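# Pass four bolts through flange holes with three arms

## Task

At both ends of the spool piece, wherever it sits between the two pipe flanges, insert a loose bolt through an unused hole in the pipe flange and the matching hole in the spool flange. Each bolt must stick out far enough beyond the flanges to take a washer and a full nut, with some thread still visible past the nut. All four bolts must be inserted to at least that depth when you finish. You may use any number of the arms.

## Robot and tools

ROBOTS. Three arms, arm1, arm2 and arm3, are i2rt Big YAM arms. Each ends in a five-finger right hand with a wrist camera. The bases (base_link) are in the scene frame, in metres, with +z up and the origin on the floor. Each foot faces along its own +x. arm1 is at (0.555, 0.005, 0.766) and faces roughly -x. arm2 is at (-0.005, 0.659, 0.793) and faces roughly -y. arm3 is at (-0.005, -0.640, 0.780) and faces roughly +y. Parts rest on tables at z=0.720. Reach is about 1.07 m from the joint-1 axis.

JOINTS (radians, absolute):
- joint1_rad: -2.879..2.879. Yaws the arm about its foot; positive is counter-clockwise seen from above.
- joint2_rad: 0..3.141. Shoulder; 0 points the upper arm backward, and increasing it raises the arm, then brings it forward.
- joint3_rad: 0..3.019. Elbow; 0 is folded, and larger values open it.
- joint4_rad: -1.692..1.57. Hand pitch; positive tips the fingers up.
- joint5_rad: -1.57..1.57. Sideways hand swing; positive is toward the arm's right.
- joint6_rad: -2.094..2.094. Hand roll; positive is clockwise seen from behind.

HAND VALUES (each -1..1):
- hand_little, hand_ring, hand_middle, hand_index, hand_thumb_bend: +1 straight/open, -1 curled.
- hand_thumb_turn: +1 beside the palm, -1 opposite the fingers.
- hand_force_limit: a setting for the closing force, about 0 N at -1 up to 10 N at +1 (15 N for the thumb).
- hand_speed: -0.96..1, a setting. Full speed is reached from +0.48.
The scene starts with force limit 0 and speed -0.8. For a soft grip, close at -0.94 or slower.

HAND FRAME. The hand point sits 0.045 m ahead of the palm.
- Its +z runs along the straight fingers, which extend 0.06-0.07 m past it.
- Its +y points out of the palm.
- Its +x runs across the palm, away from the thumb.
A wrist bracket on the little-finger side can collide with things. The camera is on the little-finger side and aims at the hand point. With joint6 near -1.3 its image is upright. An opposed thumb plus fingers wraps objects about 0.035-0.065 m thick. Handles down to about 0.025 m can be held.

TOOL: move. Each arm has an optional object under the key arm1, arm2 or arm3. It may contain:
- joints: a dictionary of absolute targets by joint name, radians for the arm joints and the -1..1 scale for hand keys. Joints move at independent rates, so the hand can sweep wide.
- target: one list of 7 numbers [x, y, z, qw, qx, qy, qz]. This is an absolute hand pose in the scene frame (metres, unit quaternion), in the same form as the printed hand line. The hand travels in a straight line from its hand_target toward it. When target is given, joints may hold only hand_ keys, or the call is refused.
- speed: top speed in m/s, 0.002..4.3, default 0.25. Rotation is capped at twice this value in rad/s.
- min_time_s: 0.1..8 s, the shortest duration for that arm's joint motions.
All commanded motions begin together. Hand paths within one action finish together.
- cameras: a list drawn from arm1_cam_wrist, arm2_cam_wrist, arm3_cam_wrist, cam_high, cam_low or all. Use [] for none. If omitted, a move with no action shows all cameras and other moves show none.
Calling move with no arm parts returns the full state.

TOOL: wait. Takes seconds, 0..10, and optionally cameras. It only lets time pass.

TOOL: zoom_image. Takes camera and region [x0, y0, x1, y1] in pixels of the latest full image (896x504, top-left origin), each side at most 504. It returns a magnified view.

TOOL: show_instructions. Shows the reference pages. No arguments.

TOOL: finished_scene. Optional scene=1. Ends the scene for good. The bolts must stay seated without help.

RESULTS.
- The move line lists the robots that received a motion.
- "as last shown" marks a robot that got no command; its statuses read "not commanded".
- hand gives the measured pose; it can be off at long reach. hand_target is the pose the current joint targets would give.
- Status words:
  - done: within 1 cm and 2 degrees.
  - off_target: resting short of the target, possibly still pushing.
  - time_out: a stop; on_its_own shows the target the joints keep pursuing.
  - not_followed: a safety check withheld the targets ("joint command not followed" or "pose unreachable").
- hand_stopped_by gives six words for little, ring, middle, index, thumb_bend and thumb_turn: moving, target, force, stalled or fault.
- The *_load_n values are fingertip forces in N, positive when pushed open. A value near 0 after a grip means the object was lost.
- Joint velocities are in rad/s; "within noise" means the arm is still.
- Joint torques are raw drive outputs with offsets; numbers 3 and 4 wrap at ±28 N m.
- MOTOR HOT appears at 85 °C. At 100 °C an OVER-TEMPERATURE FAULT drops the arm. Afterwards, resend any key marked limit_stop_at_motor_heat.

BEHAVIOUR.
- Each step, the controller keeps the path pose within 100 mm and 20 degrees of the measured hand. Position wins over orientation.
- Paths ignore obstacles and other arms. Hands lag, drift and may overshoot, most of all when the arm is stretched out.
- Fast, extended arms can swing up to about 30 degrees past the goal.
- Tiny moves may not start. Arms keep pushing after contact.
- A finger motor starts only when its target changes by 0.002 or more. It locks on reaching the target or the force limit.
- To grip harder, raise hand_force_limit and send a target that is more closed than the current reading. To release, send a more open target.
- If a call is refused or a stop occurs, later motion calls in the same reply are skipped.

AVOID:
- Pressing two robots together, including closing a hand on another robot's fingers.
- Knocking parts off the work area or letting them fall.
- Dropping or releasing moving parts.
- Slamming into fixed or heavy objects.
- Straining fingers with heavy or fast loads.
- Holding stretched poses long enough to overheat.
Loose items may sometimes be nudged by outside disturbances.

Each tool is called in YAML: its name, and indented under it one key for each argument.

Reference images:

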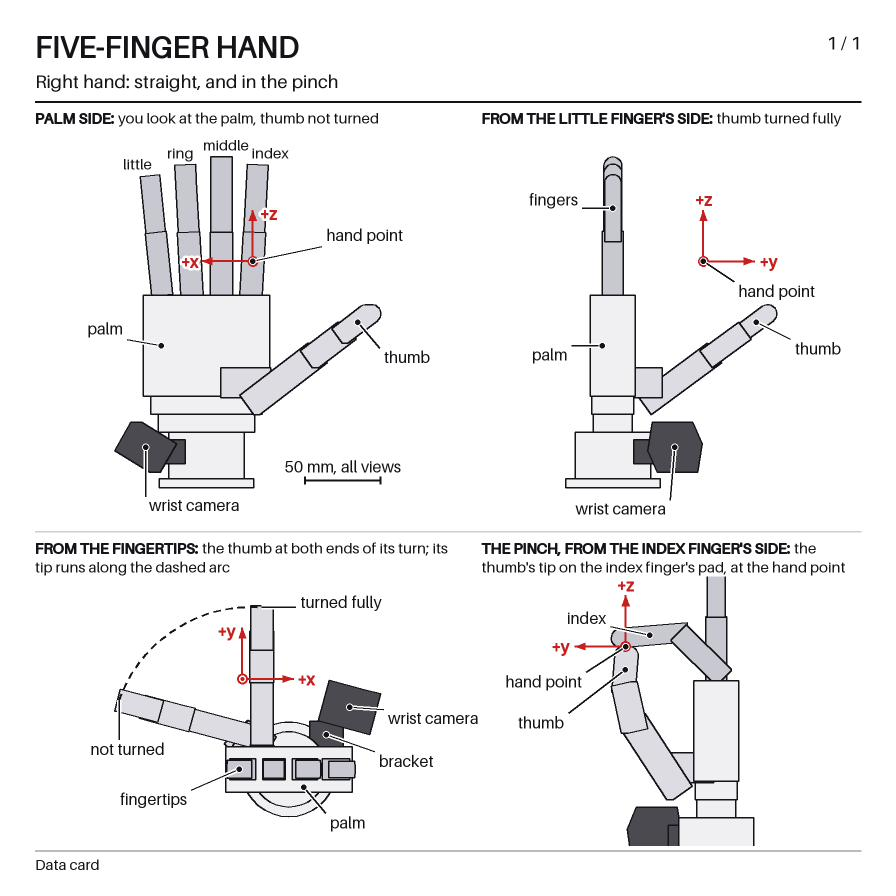

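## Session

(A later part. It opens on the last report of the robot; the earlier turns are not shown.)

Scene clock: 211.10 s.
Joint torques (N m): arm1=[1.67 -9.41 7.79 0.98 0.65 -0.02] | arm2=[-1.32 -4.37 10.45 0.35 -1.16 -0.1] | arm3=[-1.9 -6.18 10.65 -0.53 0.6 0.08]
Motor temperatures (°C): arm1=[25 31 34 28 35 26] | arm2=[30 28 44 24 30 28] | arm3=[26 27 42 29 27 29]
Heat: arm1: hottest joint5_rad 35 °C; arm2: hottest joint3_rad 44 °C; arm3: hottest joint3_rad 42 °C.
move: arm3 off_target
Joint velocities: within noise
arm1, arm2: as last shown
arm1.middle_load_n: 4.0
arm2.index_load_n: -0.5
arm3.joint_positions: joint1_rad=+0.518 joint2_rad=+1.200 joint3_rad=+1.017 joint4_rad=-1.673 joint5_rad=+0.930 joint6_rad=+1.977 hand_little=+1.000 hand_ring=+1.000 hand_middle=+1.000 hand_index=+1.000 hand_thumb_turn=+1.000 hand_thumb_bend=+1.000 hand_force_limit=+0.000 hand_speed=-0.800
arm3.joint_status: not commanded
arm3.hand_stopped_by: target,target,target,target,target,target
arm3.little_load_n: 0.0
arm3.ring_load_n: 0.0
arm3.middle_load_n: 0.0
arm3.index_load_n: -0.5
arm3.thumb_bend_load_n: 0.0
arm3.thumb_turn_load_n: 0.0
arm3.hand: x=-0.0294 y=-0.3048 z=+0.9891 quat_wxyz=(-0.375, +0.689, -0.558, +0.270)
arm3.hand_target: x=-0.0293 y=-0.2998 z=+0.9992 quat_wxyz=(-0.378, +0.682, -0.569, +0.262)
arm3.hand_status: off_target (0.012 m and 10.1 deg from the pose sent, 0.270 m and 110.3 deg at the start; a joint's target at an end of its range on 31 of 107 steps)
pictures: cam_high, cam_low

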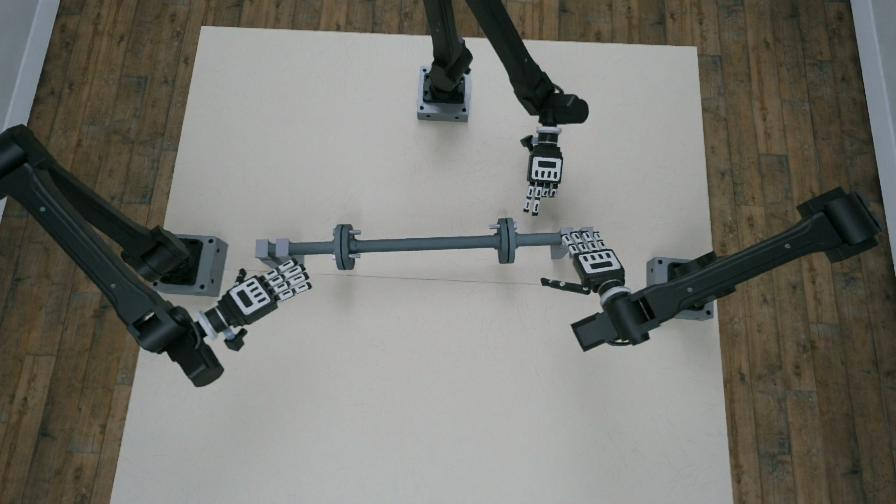

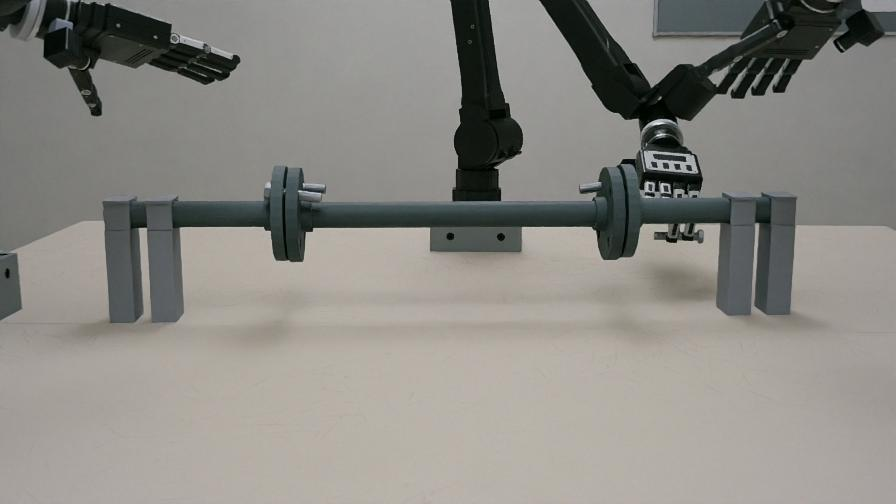

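move:
  arm3: {"target": [0.0550, -0.2800, 0.9900, 0.36864, -0.63850, 0.58508, -0.33779], "speed": 0.25}
  cameras: ["cam_low", "cam_high", "arm3_cam_wrist"]

Scene clock: 212.57 s.
Joint torques (N m): arm1=[1.73 -9.35 7.8 0.98 0.65 -0.02] | arm2=[-1.2 -3.96 10.4 0.27 -1.17 -0.12] | arm3=[-1.2 -6.3 10.85 0.2 0.76 -0.11]
Motor temperatures (°C): arm1=[25 31 34 28 35 26] | arm2=[30 28 44 24 30 28] | arm3=[26 27 42 29 27 29]
Heat: arm1: hottest joint5_rad 35 °C; arm2: hottest joint3_rad 44 °C; arm3: hottest joint3_rad 42 °C.
move: arm3 off_target
Joint velocities: within noise
arm1, arm2: as last shown
arm1.middle_load_n: 4.5
arm2.index_load_n: 0.0
arm3.joint_positions: joint1_rad=+0.282 joint2_rad=+1.254 joint3_rad=+1.017 joint4_rad=-1.612 joint5_rad=+1.028 joint6_rad=+1.866 hand_little=+1.000 hand_ring=+1.000 hand_middle=+1.000 hand_index=+1.000 hand_thumb_turn=+1.000 hand_thumb_bend=+1.000 hand_force_limit=+0.000 hand_speed=-0.800
arm3.joint_status: not commanded
arm3.hand_stopped_by: target,target,target,target,target,target
arm3.little_load_n: 0.0
arm3.ring_load_n: 0.0
arm3.middle_load_n: 0.0
arm3.index_load_n: 0.0
arm3.thumb_bend_load_n: 0.0
arm3.thumb_turn_load_n: -0.5
arm3.hand: x=+0.0575 y=-0.2910 z=+0.9821 quat_wxyz=(-0.363, +0.640, -0.582, +0.347)
arm3.hand_target: x=+0.0549 y=-0.2803 z=+0.9900 quat_wxyz=(-0.369, +0.638, -0.585, +0.338)
arm3.hand_status: off_target (0.014 m and 1.3 deg from the pose sent, 0.088 m and 10.1 deg at the start)
pictures: arm3_cam_wrist, cam_high, cam_low

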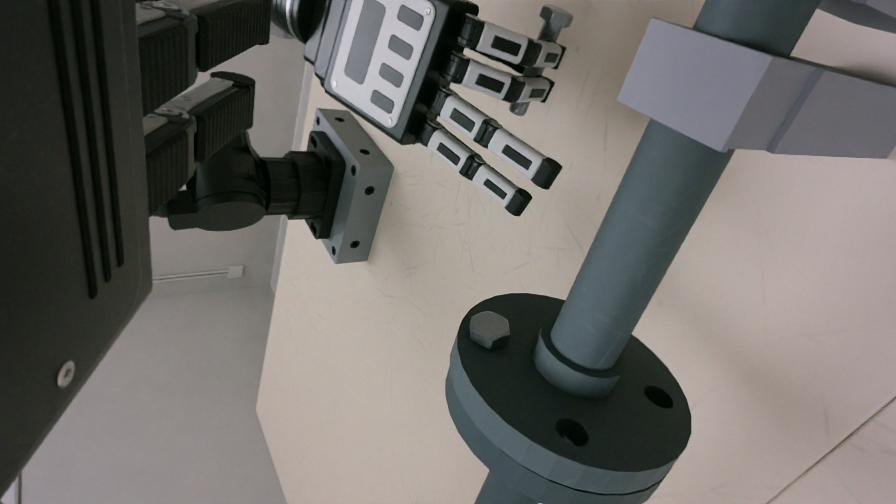

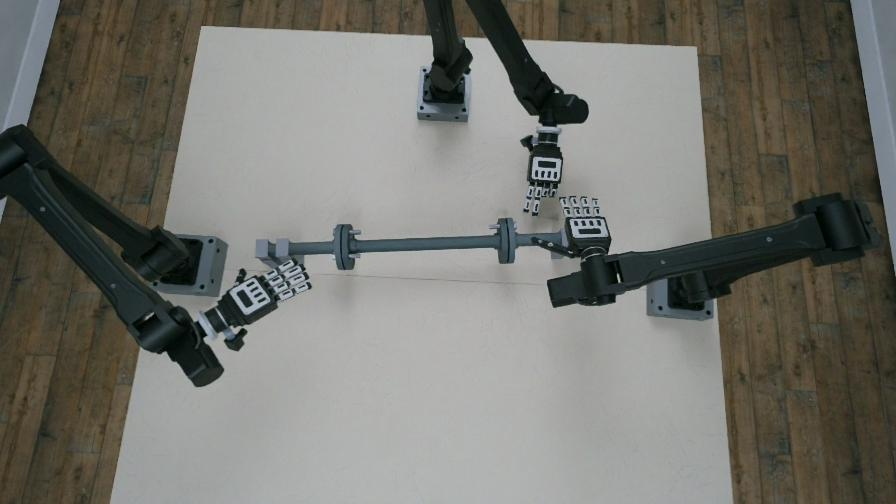

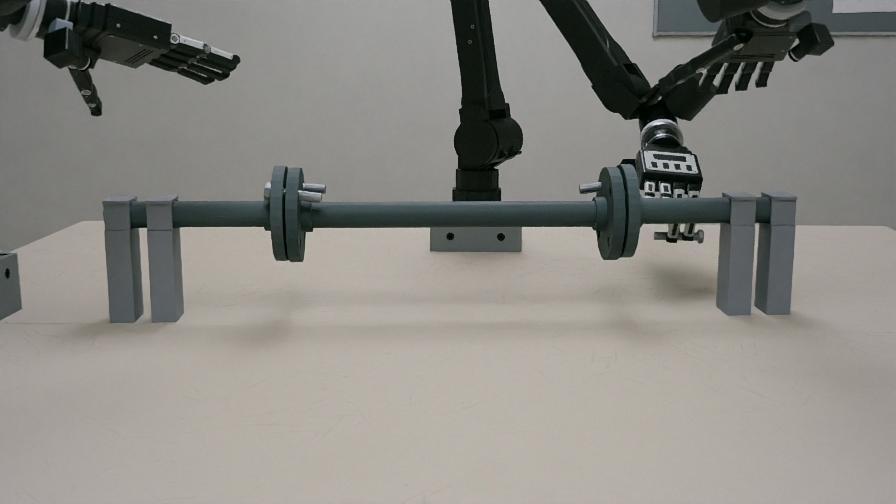

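move:
  arm1: {"target": [0.2740, -0.3300, 0.8200, 0.16288, -0.23262, -0.78544, 0.54997], "speed": 0.2}
  cameras: ["cam_high", "cam_low", "arm1_cam_wrist", "arm3_cam_wrist"]

Scene clock: 216.37 s.
Joint torques (N m): arm1=[0.15 -5.89 6.31 2.85 -0.14 -0.17] | arm2=[-0.56 -4.66 10.54 0.16 -1.12 -0.13] | arm3=[-1.2 -6.24 10.88 0.23 0.77 -0.12]
Motor temperatures (°C): arm1=[25 30 34 28 35 26] | arm2=[30 28 44 24 30 28] | arm3=[26 26 41 29 27 29]
Heat: arm1: hottest joint5_rad 35 °C; arm2: hottest joint3_rad 44 °C; arm3: hottest joint3_rad 41 °C.
move: arm1 off_target
Joint velocities: within noise
arm1.joint_positions: joint1_rad=+0.715 joint2_rad=+1.305 joint3_rad=+0.352 joint4_rad=+0.567 joint5_rad=-0.277 joint6_rad=-0.090 hand_little=+1.000 hand_ring=+1.000 hand_middle=-0.178 hand_index=-0.180 hand_thumb_turn=-1.000 hand_thumb_bend=+0.314 hand_force_limit=-0.300 hand_speed=-0.920
arm1.joint_status: not commanded
arm1.hand_stopped_by: target,target,force,target,force,target
arm1.little_load_n: 0.0
arm1.ring_load_n: -0.5
arm1.middle_load_n: 4.0
arm1.index_load_n: 1.5
arm1.thumb_bend_load_n: 5.5
arm1.thumb_turn_load_n: 0.0
arm1.hand: x=+0.2847 y=-0.3270 z=+0.8140 quat_wxyz=(-0.153, +0.239, +0.791, -0.543)
arm1.hand_target: x=+0.2743 y=-0.3298 z=+0.8201 quat_wxyz=(-0.163, +0.233, +0.786, -0.550)
arm1.hand_status: off_target (0.013 m and 1.7 deg from the pose sent, 0.050 m and 58.6 deg at the start)
arm2, arm3: as last shown
arm3.thumb_turn_load_n: 0.0
arm3.hand: x=+0.0575 y=-0.2910 z=+0.9821 quat_wxyz=(-0.363, +0.640, -0.581, +0.347)
arm3.hand_target: x=+0.0549 y=-0.2803 z=+0.9899 quat_wxyz=(-0.369, +0.639, -0.585, +0.338)
pictures: arm1_cam_wrist, arm3_cam_wrist, cam_high, cam_low

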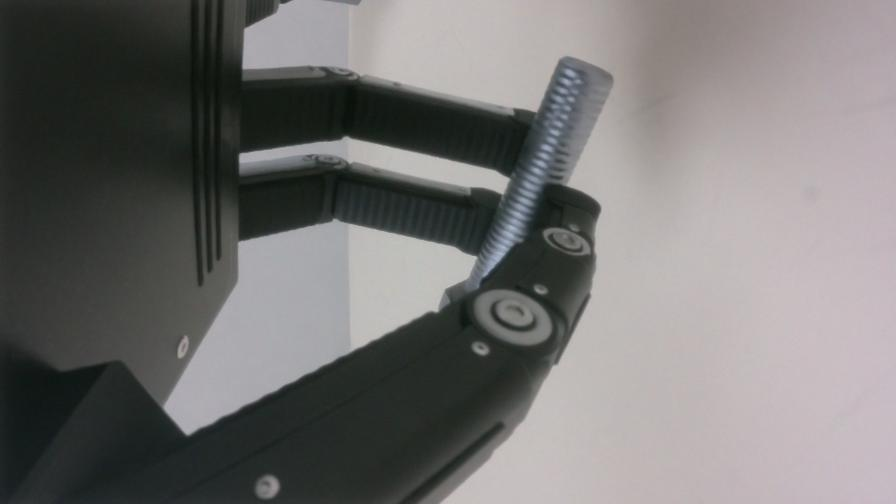

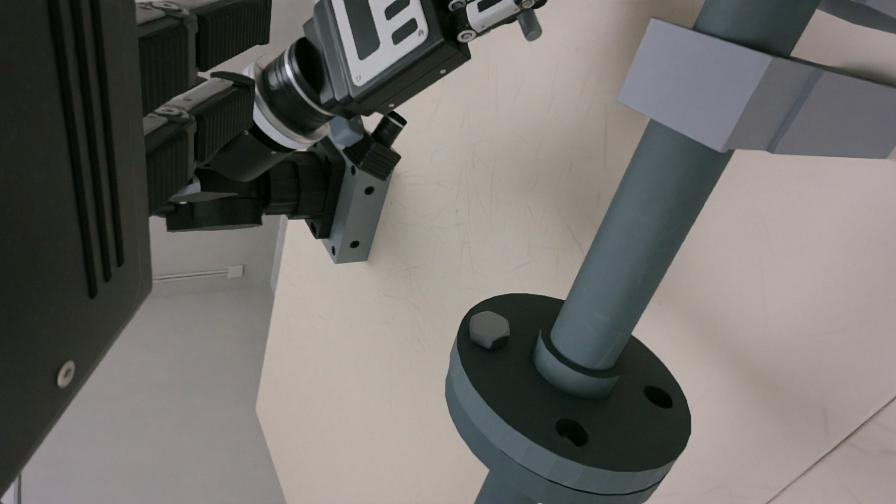

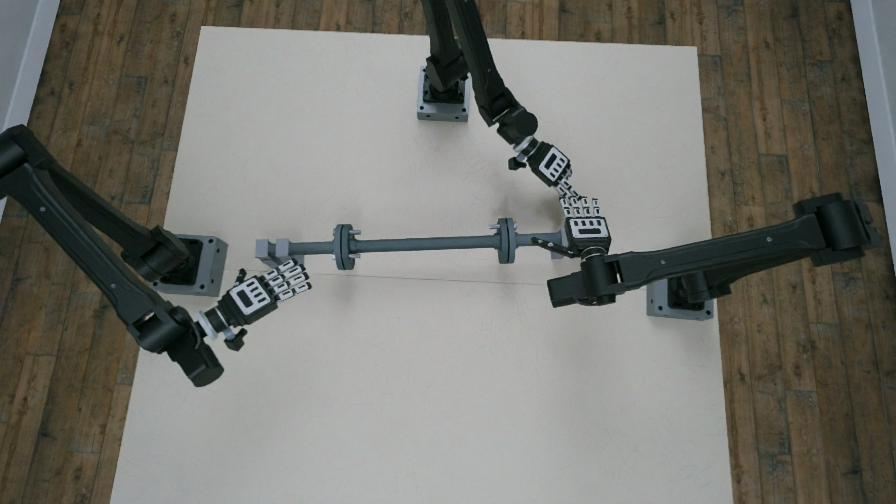

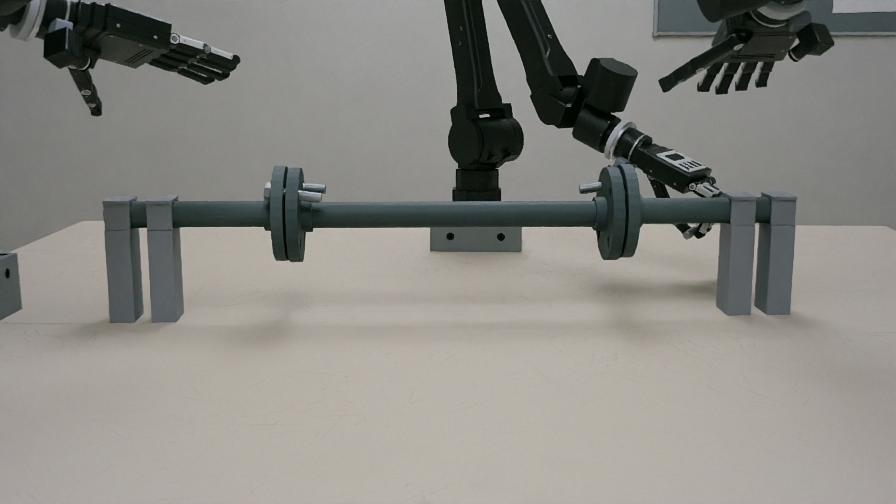

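move:
  arm1: {"target": [0.2680, -0.3290, 0.7700, 0.16288, -0.23262, -0.78544, 0.54997], "speed": 0.1}
  cameras: ["cam_low"]

zoom_image:
  camera: "cam_low"
  region: [620, 200, 780, 320]

Scene clock: 217.80 s.
Joint torques (N m): arm1=[0.15 -8.23 3.48 3.18 -0.15 -0.14] | arm2=[-0.56 -3.66 10.39 0.23 -1.11 -0.06] | arm3=[-1.08 -6.24 10.84 0.24 0.77 -0.12]
Motor temperatures (°C): arm1=[25 30 34 28 35 26] | arm2=[30 28 44 24 30 28] | arm3=[26 26 41 29 27 29]
Heat: arm1: hottest joint5_rad 35 °C; arm2: hottest joint3_rad 44 °C; arm3: hottest joint3_rad 41 °C.
move: arm1 done
Joint velocities: within noise
arm1.joint_positions: joint1_rad=+0.700 joint2_rad=+1.547 joint3_rad=+0.348 joint4_rad=+0.814 joint5_rad=-0.292 joint6_rad=-0.097 hand_little=+1.000 hand_ring=+1.000 hand_middle=-0.178 hand_index=-0.180 hand_thumb_turn=-1.000 hand_thumb_bend=+0.314 hand_force_limit=-0.300 hand_speed=-0.920
arm1.joint_status: not commanded
arm1.hand_stopped_by: target,target,force,target,force,target
arm1.little_load_n: 0.0
arm1.ring_load_n: 0.0
arm1.middle_load_n: 4.5
arm1.index_load_n: 1.0
arm1.thumb_bend_load_n: 5.0
arm1.thumb_turn_load_n: 0.0
arm1.hand: x=+0.2742 y=-0.3306 z=+0.7665 quat_wxyz=(-0.153, +0.238, +0.790, -0.544)
arm1.hand_target: x=+0.2680 y=-0.3290 z=+0.7701 quat_wxyz=(-0.163, +0.233, +0.786, -0.550)
arm1.hand_status: done (0.007 m and 1.6 deg from the pose sent, 0.047 m and 1.7 deg at the start)
arm2, arm3: as last shown
arm2.thumb_turn_load_n: -0.5
arm3.thumb_turn_load_n: -0.5

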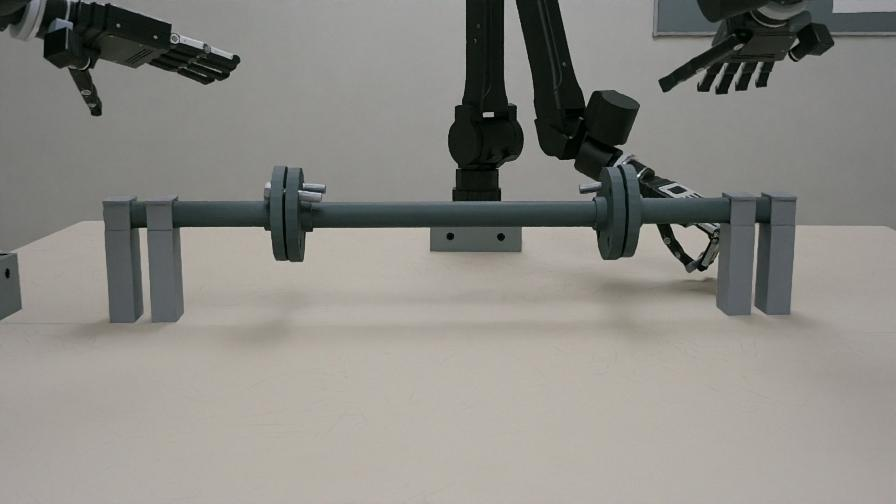

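Scaled by 3.150.

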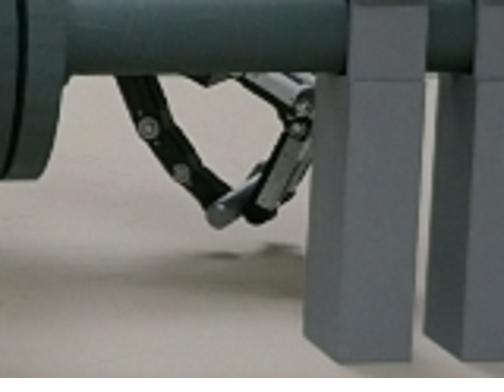

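move:
  arm1: {"target": [0.2660, -0.3280, 0.7500, 0.16288, -0.23262, -0.78544, 0.54997], "speed": 0.04}
  cameras: ["cam_low", "arm1_cam_wrist"]

zoom_image:
  camera: "cam_low"
  region: [620, 200, 780, 320]

Scene clock: 219.07 s.
Joint torques (N m): arm1=[0.03 -8.23 2.77 3.19 -0.14 -0.14] | arm2=[-1.38 -3.96 10.37 0.31 -1.15 -0.11] | arm3=[-1.2 -6.18 10.85 0.23 0.77 -0.12]
Motor temperatures (°C): arm1=[25 30 33 28 35 26] | arm2=[30 28 44 24 30 28] | arm3=[26 26 41 29 27 29]
Heat: arm1: hottest joint5_rad 35 °C; arm2: hottest joint3_rad 44 °C; arm3: hottest joint3_rad 41 °C.
move: arm1 done
Joint velocities: within noise
arm1.joint_positions: joint1_rad=+0.693 joint2_rad=+1.640 joint3_rad=+0.348 joint4_rad=+0.914 joint5_rad=-0.299 joint6_rad=-0.099 hand_little=+1.000 hand_ring=+1.000 hand_middle=-0.178 hand_index=-0.180 hand_thumb_turn=-1.000 hand_thumb_bend=+0.314 hand_force_limit=-0.300 hand_speed=-0.920
arm1.joint_status: not commanded
arm1.hand_stopped_by: target,target,force,target,force,target
arm1.little_load_n: 0.0
arm1.ring_load_n: 0.0
arm1.middle_load_n: 4.0
arm1.index_load_n: 1.0
arm1.thumb_bend_load_n: 5.0
arm1.thumb_turn_load_n: 0.0
arm1.hand: x=+0.2711 y=-0.3307 z=+0.7496 quat_wxyz=(-0.154, +0.237, +0.788, -0.546)
arm1.hand_target: x=+0.2660 y=-0.3280 z=+0.7501 quat_wxyz=(-0.163, +0.233, +0.786, -0.550)
arm1.hand_status: done (0.006 m and 1.2 deg from the pose sent, 0.019 m and 1.6 deg at the start)
arm2, arm3: as last shown
arm2.thumb_bend_load_n: 0.5
arm2.thumb_turn_load_n: 0.0
arm3.thumb_turn_load_n: 0.0
pictures: arm1_cam_wrist, cam_low

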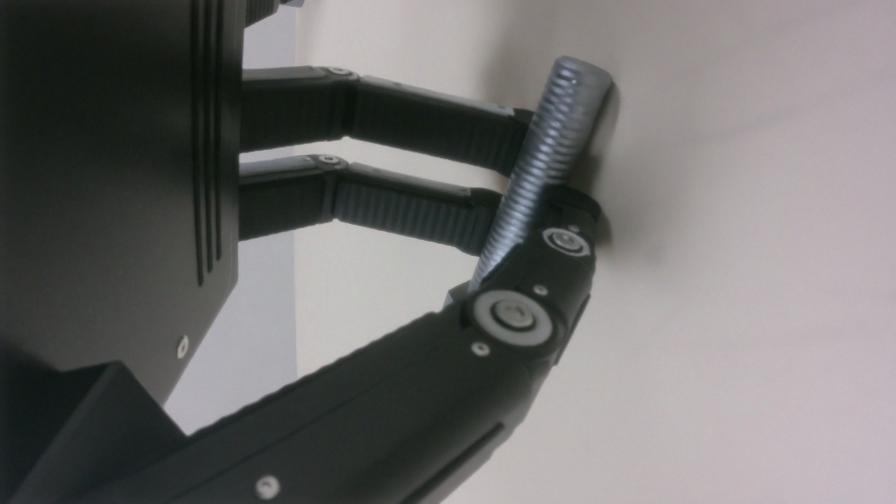

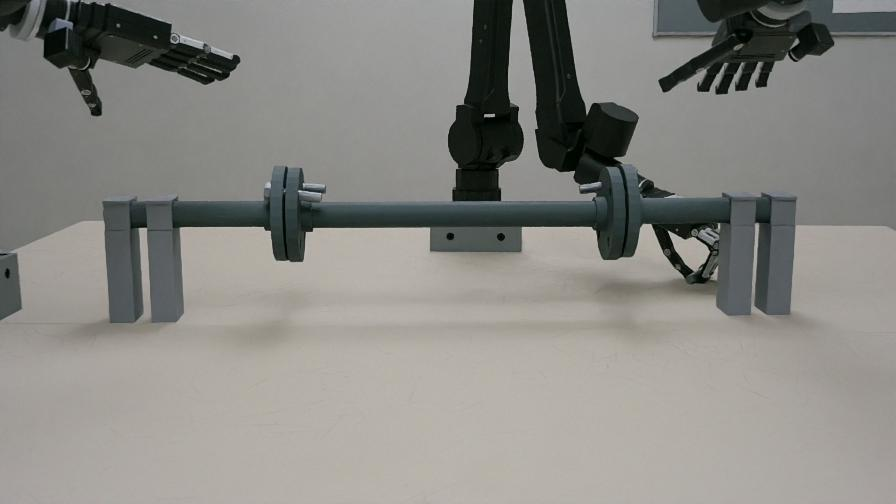

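Scaled by 3.150.

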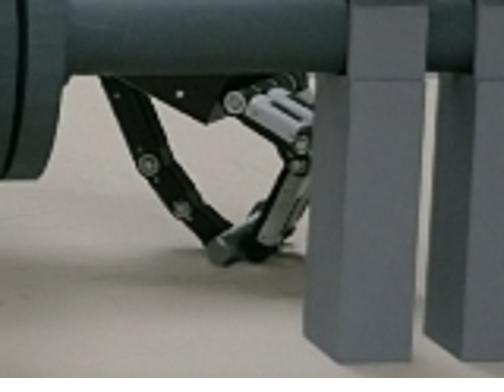

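move:
  arm1: {"target": [0.2660, -0.3280, 0.7430, 0.16288, -0.23262, -0.78544, 0.54997], "speed": 0.03}
  cameras: ["cam_low"]

zoom_image:
  camera: "cam_low"
  region: [660, 240, 740, 300]

Scene clock: 220.17 s.
Joint torques (N m): arm1=[0.03 -7.59 2.59 2.88 -0.06 -0.14] | arm2=[-1.44 -3.43 10.59 0.32 -1.13 -0.1] | arm3=[-1.26 -6.12 10.86 0.23 0.76 -0.12]
Motor temperatures (°C): arm1=[25 30 33 28 35 26] | arm2=[30 28 44 24 30 28] | arm3=[26 26 41 29 27 29]
Heat: arm1: hottest joint5_rad 35 °C; arm2: hottest joint3_rad 44 °C; arm3: hottest joint3_rad 41 °C.
move: arm1 done
Joint velocities: within noise
arm1.joint_positions: joint1_rad=+0.693 joint2_rad=+1.665 joint3_rad=+0.348 joint4_rad=+0.956 joint5_rad=-0.301 joint6_rad=-0.100 hand_little=+1.000 hand_ring=+1.000 hand_middle=-0.178 hand_index=-0.180 hand_thumb_turn=-1.000 hand_thumb_bend=+0.314 hand_force_limit=-0.300 hand_speed=-0.920
arm1.joint_status: not commanded
arm1.hand_stopped_by: target,target,force,target,force,target
arm1.little_load_n: 0.0
arm1.ring_load_n: -0.5
arm1.middle_load_n: 3.5
arm1.index_load_n: 0.5
arm1.thumb_bend_load_n: 5.5
arm1.thumb_turn_load_n: 0.0
arm1.hand: x=+0.2693 y=-0.3325 z=+0.7483 quat_wxyz=(-0.158, +0.233, +0.785, -0.552)
arm1.hand_target: x=+0.2661 y=-0.3280 z=+0.7432 quat_wxyz=(-0.163, +0.233, +0.786, -0.550)
arm1.hand_status: done (0.008 m and 0.7 deg from the pose sent, 0.009 m and 1.2 deg at the start)
arm2, arm3: as last shown
arm2.thumb_bend_load_n: 0.0
arm2.thumb_turn_load_n: -0.5
arm3.thumb_turn_load_n: -0.5

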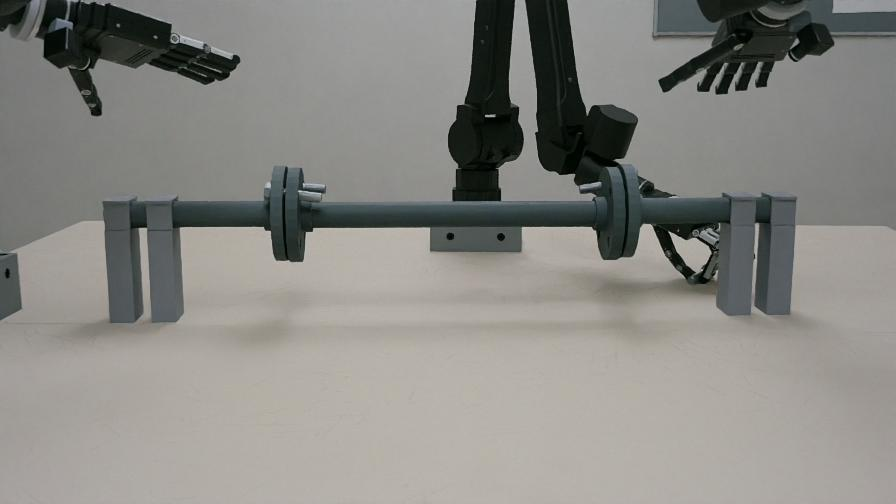

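Scaled by 6.300.

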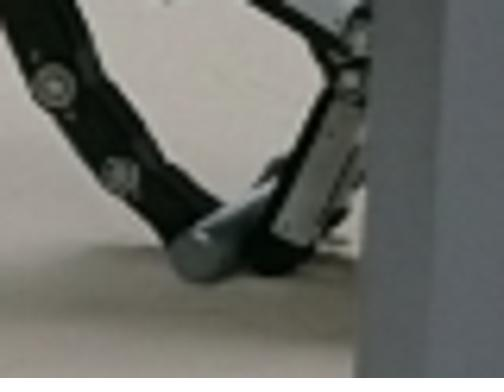

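move:
  arm1: {"joints": {"hand_middle": -0.08, "hand_index": -0.08, "hand_thumb_bend": 0.43, "hand_speed": -0.9}}

move:
  arm1: {"target": [0.2690, -0.3320, 0.8000, 0.16288, -0.23262, -0.78544, 0.54997], "speed": 0.06}
  cameras: ["cam_low", "arm1_cam_wrist"]

zoom_image:
  camera: "cam_low"
  region: [640, 200, 740, 300]

Scene clock: 221.73 s.
Joint torques (N m): arm1=[0.09 -7.59 2.59 2.84 -0.05 -0.14] | arm2=[-1.08 -3.9 10.43 0.34 -1.14 -0.09] | arm3=[-1.2 -6.18 10.85 0.24 0.76 -0.13]
Motor temperatures (°C): arm1=[25 30 33 28 35 26] | arm2=[30 28 44 24 30 28] | arm3=[26 26 41 29 27 29]
Heat: arm1: hottest joint5_rad 35 °C; arm2: hottest joint3_rad 44 °C; arm3: hottest joint3_rad 41 °C.
move: arm1 done
Joint velocities: within noise
arm1.joint_positions: joint1_rad=+0.693 joint2_rad=+1.665 joint3_rad=+0.348 joint4_rad=+0.957 joint5_rad=-0.301 joint6_rad=-0.100 hand_little=+1.000 hand_ring=+1.000 hand_middle=-0.080 hand_index=-0.080 hand_thumb_turn=-1.000 hand_thumb_bend=+0.430 hand_force_limit=-0.300 hand_speed=-0.900
arm1.joint_status: all done
arm1.hand_stopped_by: target,target,target,target,target,target
arm1.little_load_n: 0.0
arm1.ring_load_n: 0.0
arm1.middle_load_n: -1.0
arm1.index_load_n: 0.0
arm1.thumb_bend_load_n: 0.0
arm1.thumb_turn_load_n: 0.0
arm1.hand: x=+0.2690 y=-0.3326 z=+0.7487 quat_wxyz=(-0.158, +0.233, +0.784, -0.553)
arm1.hand_target: x=+0.2660 y=-0.3279 z=+0.7432 quat_wxyz=(-0.163, +0.233, +0.786, -0.550)
arm1.hand_status: not commanded
arm2.joint_positions: joint1_rad=-0.795 joint2_rad=+1.108 joint3_rad=+0.794 joint4_rad=-1.073 joint5_rad=-1.269 joint6_rad=-1.634 hand_little=+1.000 hand_ring=+1.000 hand_middle=+1.000 hand_index=+1.000 hand_thumb_turn=+1.000 hand_thumb_bend=+1.000 hand_force_limit=+0.000 hand_speed=-0.800
arm2.joint_status: not commanded
arm2.hand_stopped_by: target,target,target,target,target,target
arm2.little_load_n: 0.0
arm2.ring_load_n: 0.0
arm2.middle_load_n: 0.0
arm2.index_load_n: 0.0
arm2.thumb_bend_load_n: 0.0
arm2.thumb_turn_load_n: 0.0
arm2.hand: x=-0.0962 y=+0.3442 z=+0.9864 quat_wxyz=(-0.127, +0.372, -0.710, +0.584)
arm2.hand_target: x=-0.1047 y=+0.3392 z=+1.0000 quat_wxyz=(-0.112, +0.380, -0.704, +0.589)
arm2.hand_status: not commanded
arm3: as last shown
arm3.thumb_turn_load_n: 0.0
pictures: none

Scene clock: 223.30 s.
Joint torques (N m): arm1=[1.49 -8.41 5.61 1.48 0.24 -0.07] | arm2=[-1.49 -3.55 10.5 0.35 -1.13 -0.07] | arm3=[-1.26 -6.07 10.88 0.21 0.76 -0.12]
Motor temperatures (°C): arm1=[25 30 33 28 35 26] | arm2=[30 28 44 24 30 28] | arm3=[26 26 41 29 27 29]
Heat: arm1: hottest joint5_rad 35 °C; arm2: hottest joint3_rad 44 °C; arm3: hottest joint3_rad 41 °C.
move: arm1 off_target
Joint velocities: within noise
arm1.joint_positions: joint1_rad=+0.693 joint2_rad=+1.425 joint3_rad=+0.348 joint4_rad=+0.699 joint5_rad=-0.292 joint6_rad=-0.100 hand_little=+1.000 hand_ring=+1.000 hand_middle=-0.080 hand_index=-0.080 hand_thumb_turn=-1.000 hand_thumb_bend=+0.430 hand_force_limit=-0.300 hand_speed=-0.900
arm1.joint_status: not commanded
arm1.hand_stopped_by: target,target,target,target,target,target
arm1.little_load_n: 0.0
arm1.ring_load_n: 0.0
arm1.middle_load_n: 0.0
arm1.index_load_n: 0.0
arm1.thumb_bend_load_n: 0.0
arm1.thumb_turn_load_n: 0.0
arm1.hand: x=+0.2742 y=-0.3264 z=+0.7920 quat_wxyz=(-0.157, +0.238, +0.788, -0.545)
arm1.hand_target: x=+0.2691 y=-0.3319 z=+0.8001 quat_wxyz=(-0.163, +0.233, +0.785, -0.550)
arm1.hand_status: off_target (0.011 m and 1.1 deg from the pose sent, 0.051 m and 0.7 deg at the start)
arm2, arm3: as last shown
arm2.ring_load_n: -0.5
pictures: arm1_cam_wrist, cam_low

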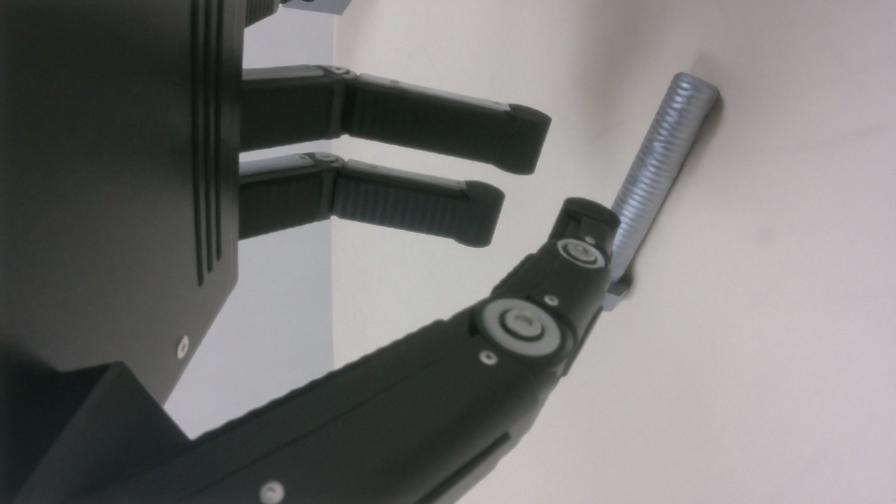

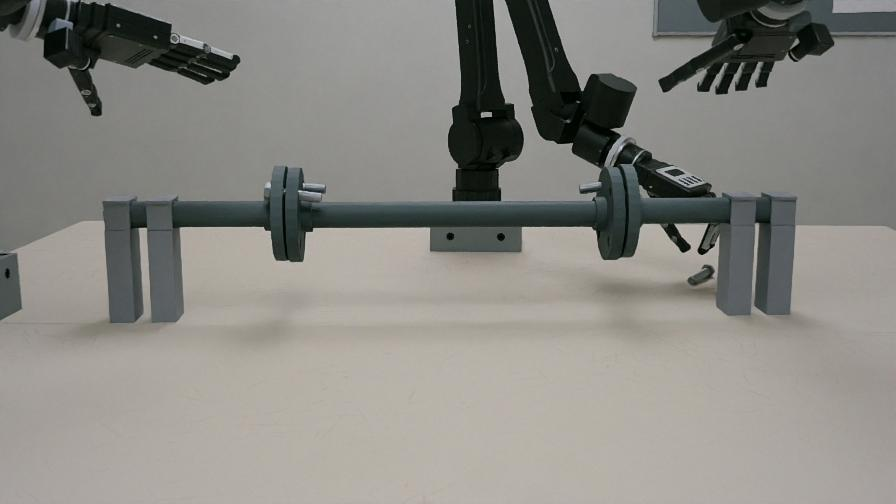

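Scaled by 5.040.

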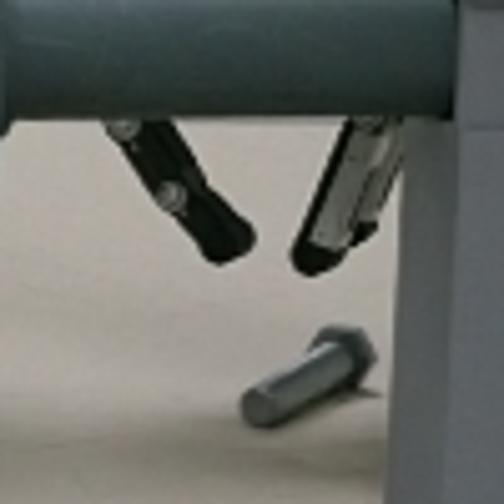

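move:
  arm1: {"target": [0.3000, 0.0500, 1.0500, 0.48296, -0.68974, -0.44229, 0.30970], "speed": 0.3}
  cameras: ["cam_low", "cam_high", "arm3_cam_wrist"]

zoom_image:
  camera: "cam_high"
  region: [520, 150, 620, 250]

zoom_image:
  camera: "cam_low"
  region: [650, 220, 750, 320]

Scene clock: 227.33 s.
Joint torques (N m): arm1=[0.44 3.55 11.11 1.44 0.14 0.03] | arm2=[-1.2 -4.13 10.36 0.34 -1.13 -0.11] | arm3=[-1.14 -6.18 10.84 0.24 0.76 -0.12]
Motor temperatures (°C): arm1=[25 30 34 28 35 26] | arm2=[30 28 44 24 30 28] | arm3=[26 26 41 29 28 29]
Heat: arm1: hottest joint5_rad 35 °C; arm2: hottest joint3_rad 44 °C; arm3: hottest joint3_rad 41 °C.
move: arm1 off_target
Joint velocities: within noise
arm1.joint_positions: joint1_rad=-0.048 joint2_rad=+0.240 joint3_rad=+0.593 joint4_rad=-0.745 joint5_rad=+0.346 joint6_rad=+0.130 hand_little=+1.000 hand_ring=+1.000 hand_middle=-0.080 hand_index=-0.080 hand_thumb_turn=-1.000 hand_thumb_bend=+0.430 hand_force_limit=-0.300 hand_speed=-0.900
arm1.joint_status: not commanded
arm1.hand_stopped_by: target,target,target,target,target,target
arm1.little_load_n: 0.0
arm1.ring_load_n: 0.0
arm1.middle_load_n: 0.0
arm1.index_load_n: 0.0
arm1.thumb_bend_load_n: 0.0
arm1.thumb_turn_load_n: -0.5
arm1.hand: x=+0.3006 y=+0.0487 z=+1.0305 quat_wxyz=(-0.479, +0.691, +0.449, -0.303)
arm1.hand_target: x=+0.3002 y=+0.0499 z=+1.0497 quat_wxyz=(-0.483, +0.689, +0.442, -0.310)
arm1.hand_status: off_target (0.020 m and 1.2 deg from the pose sent, 0.457 m and 81.5 deg at the start)
arm2, arm3: as last shown
arm2.ring_load_n: 0.0
arm2.thumb_turn_load_n: -0.5
pictures: arm3_cam_wrist, cam_high, cam_low

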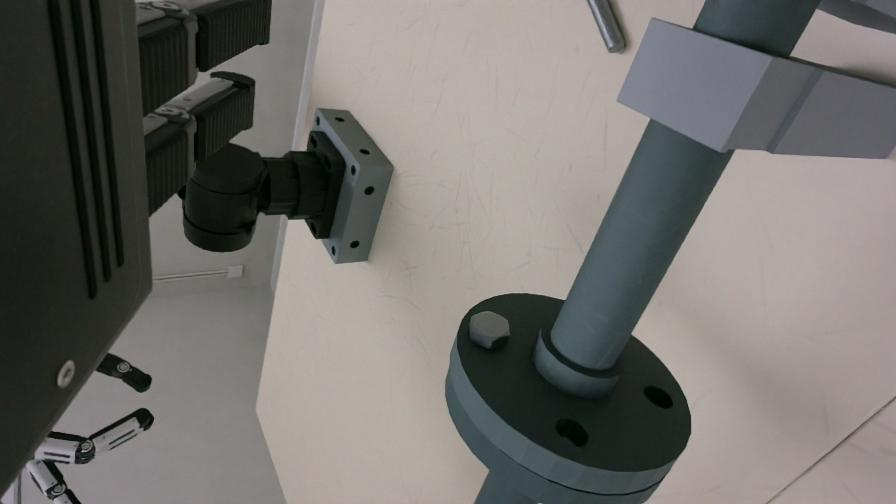

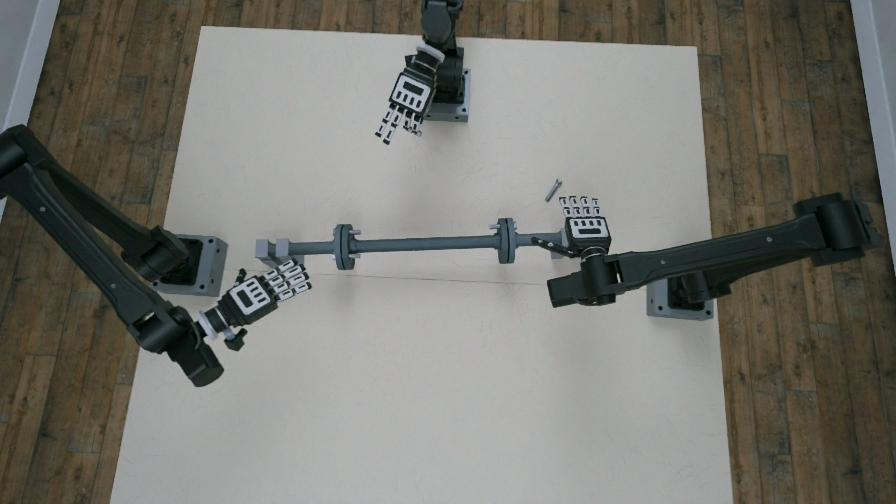

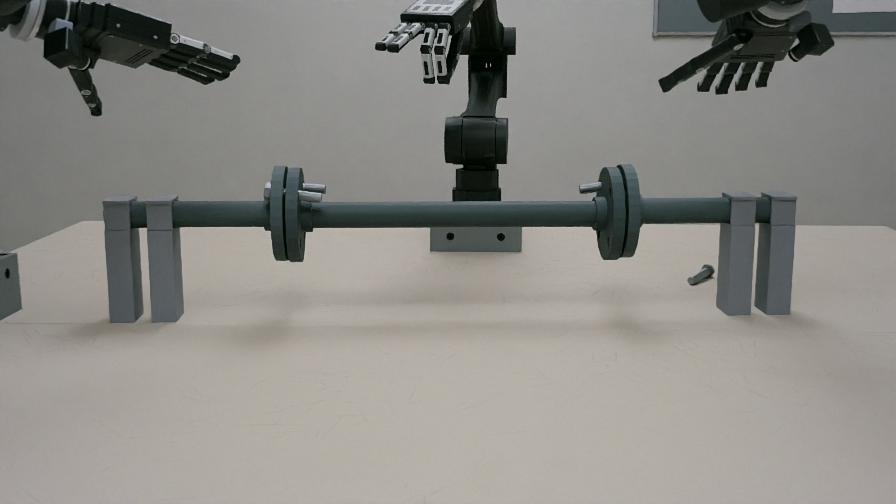

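Scaled by 5.040.

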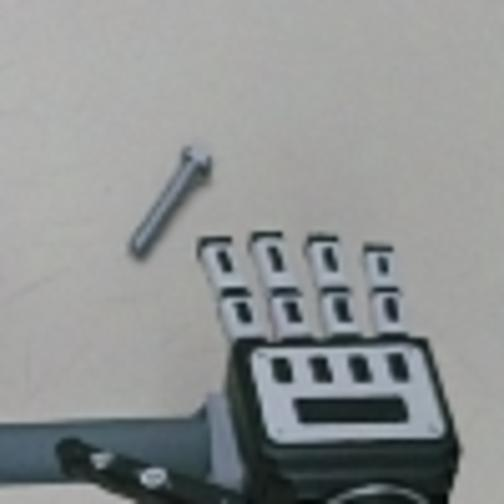

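Scaled by 5.040.

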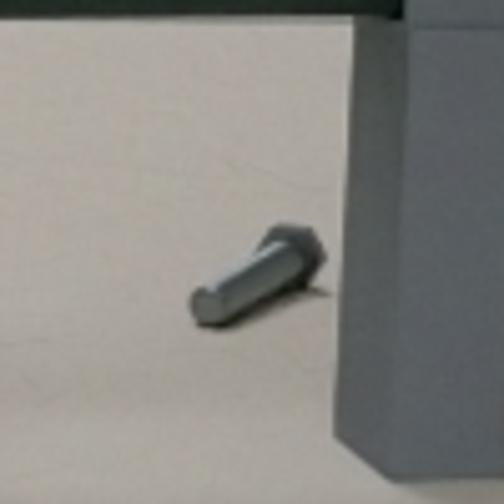

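move:
  arm3: {"target": [0.2300, -0.3300, 0.9500, 0.54996, -0.78543, 0.23265, -0.16290], "speed": 0.3, "joints": {"hand_middle": -0.08, "hand_index": -0.08, "hand_thumb_turn": -1, "hand_thumb_bend": 0.5, "hand_force_limit": 0.0, "hand_speed": -0.4}}
  cameras: ["cam_low", "cam_high", "arm3_cam_wrist"]

Scene clock: 231.30 s.
Joint torques (N m): arm1=[0.38 3.55 11.1 1.46 0.14 0.03] | arm2=[-0.85 -3.31 10.44 0.39 -1.14 -0.08] | arm3=[-1.38 -1.49 9.51 2.43 -0.17 -0.13]
Motor temperatures (°C): arm1=[25 30 35 28 35 26] | arm2=[30 28 44 24 30 28] | arm3=[26 26 41 29 28 29]
Heat: arm1: hottest joint3_rad 35 °C; arm2: hottest joint3_rad 44 °C; arm3: hottest joint3_rad 41 °C.
move: arm3 done
Joint velocities: within noise
arm1, arm2: as last shown
arm1.little_load_n: -0.5
arm1.thumb_turn_load_n: 0.0
arm3.joint_positions: joint1_rad=-0.776 joint2_rad=+0.791 joint3_rad=+0.460 joint4_rad=-0.032 joint5_rad=-0.234 joint6_rad=-0.078 hand_little=+1.000 hand_ring=+1.000 hand_middle=-0.080 hand_index=-0.080 hand_thumb_turn=-1.000 hand_thumb_bend=+0.500 hand_force_limit=+0.000 hand_speed=-0.400
arm3.joint_status: all done
arm3.hand_stopped_by: target,target,target,target,target,target
arm3.little_load_n: 0.0
arm3.ring_load_n: 0.0
arm3.middle_load_n: 0.0
arm3.index_load_n: 0.0
arm3.thumb_bend_load_n: 0.0
arm3.thumb_turn_load_n: 0.0
arm3.hand: x=+0.2289 y=-0.3289 z=+0.9547 quat_wxyz=(-0.550, +0.785, -0.236, +0.160)
arm3.hand_target: x=+0.2299 y=-0.3300 z=+0.9502 quat_wxyz=(-0.550, +0.785, -0.233, +0.163)
arm3.hand_status: done (0.005 m and 0.5 deg from the pose sent, 0.180 m and 53.2 deg at the start)
pictures: arm3_cam_wrist, cam_high, cam_low

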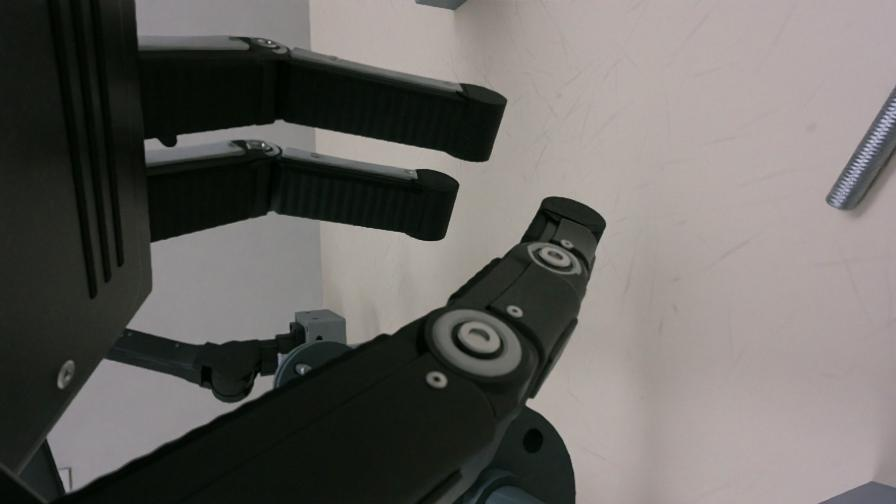

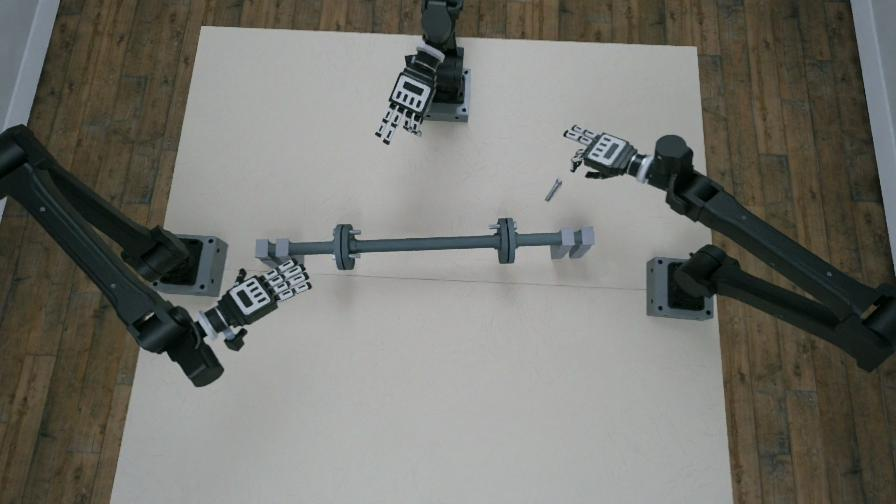

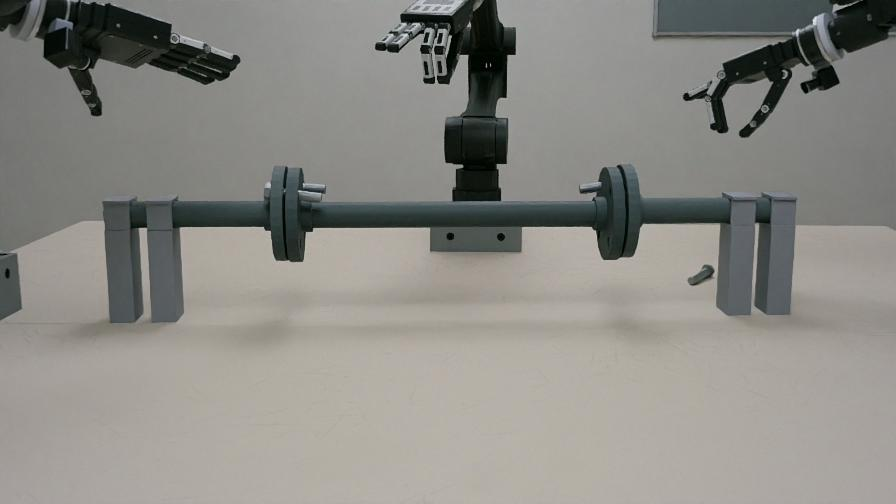

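zoom_image:
  camera: "cam_high"
  region: [530, 110, 650, 220]

Scaled by 4.200.

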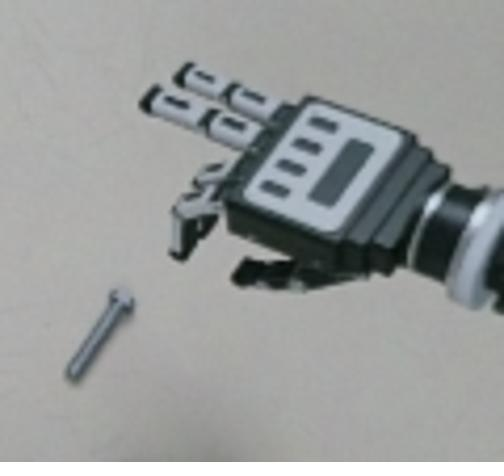

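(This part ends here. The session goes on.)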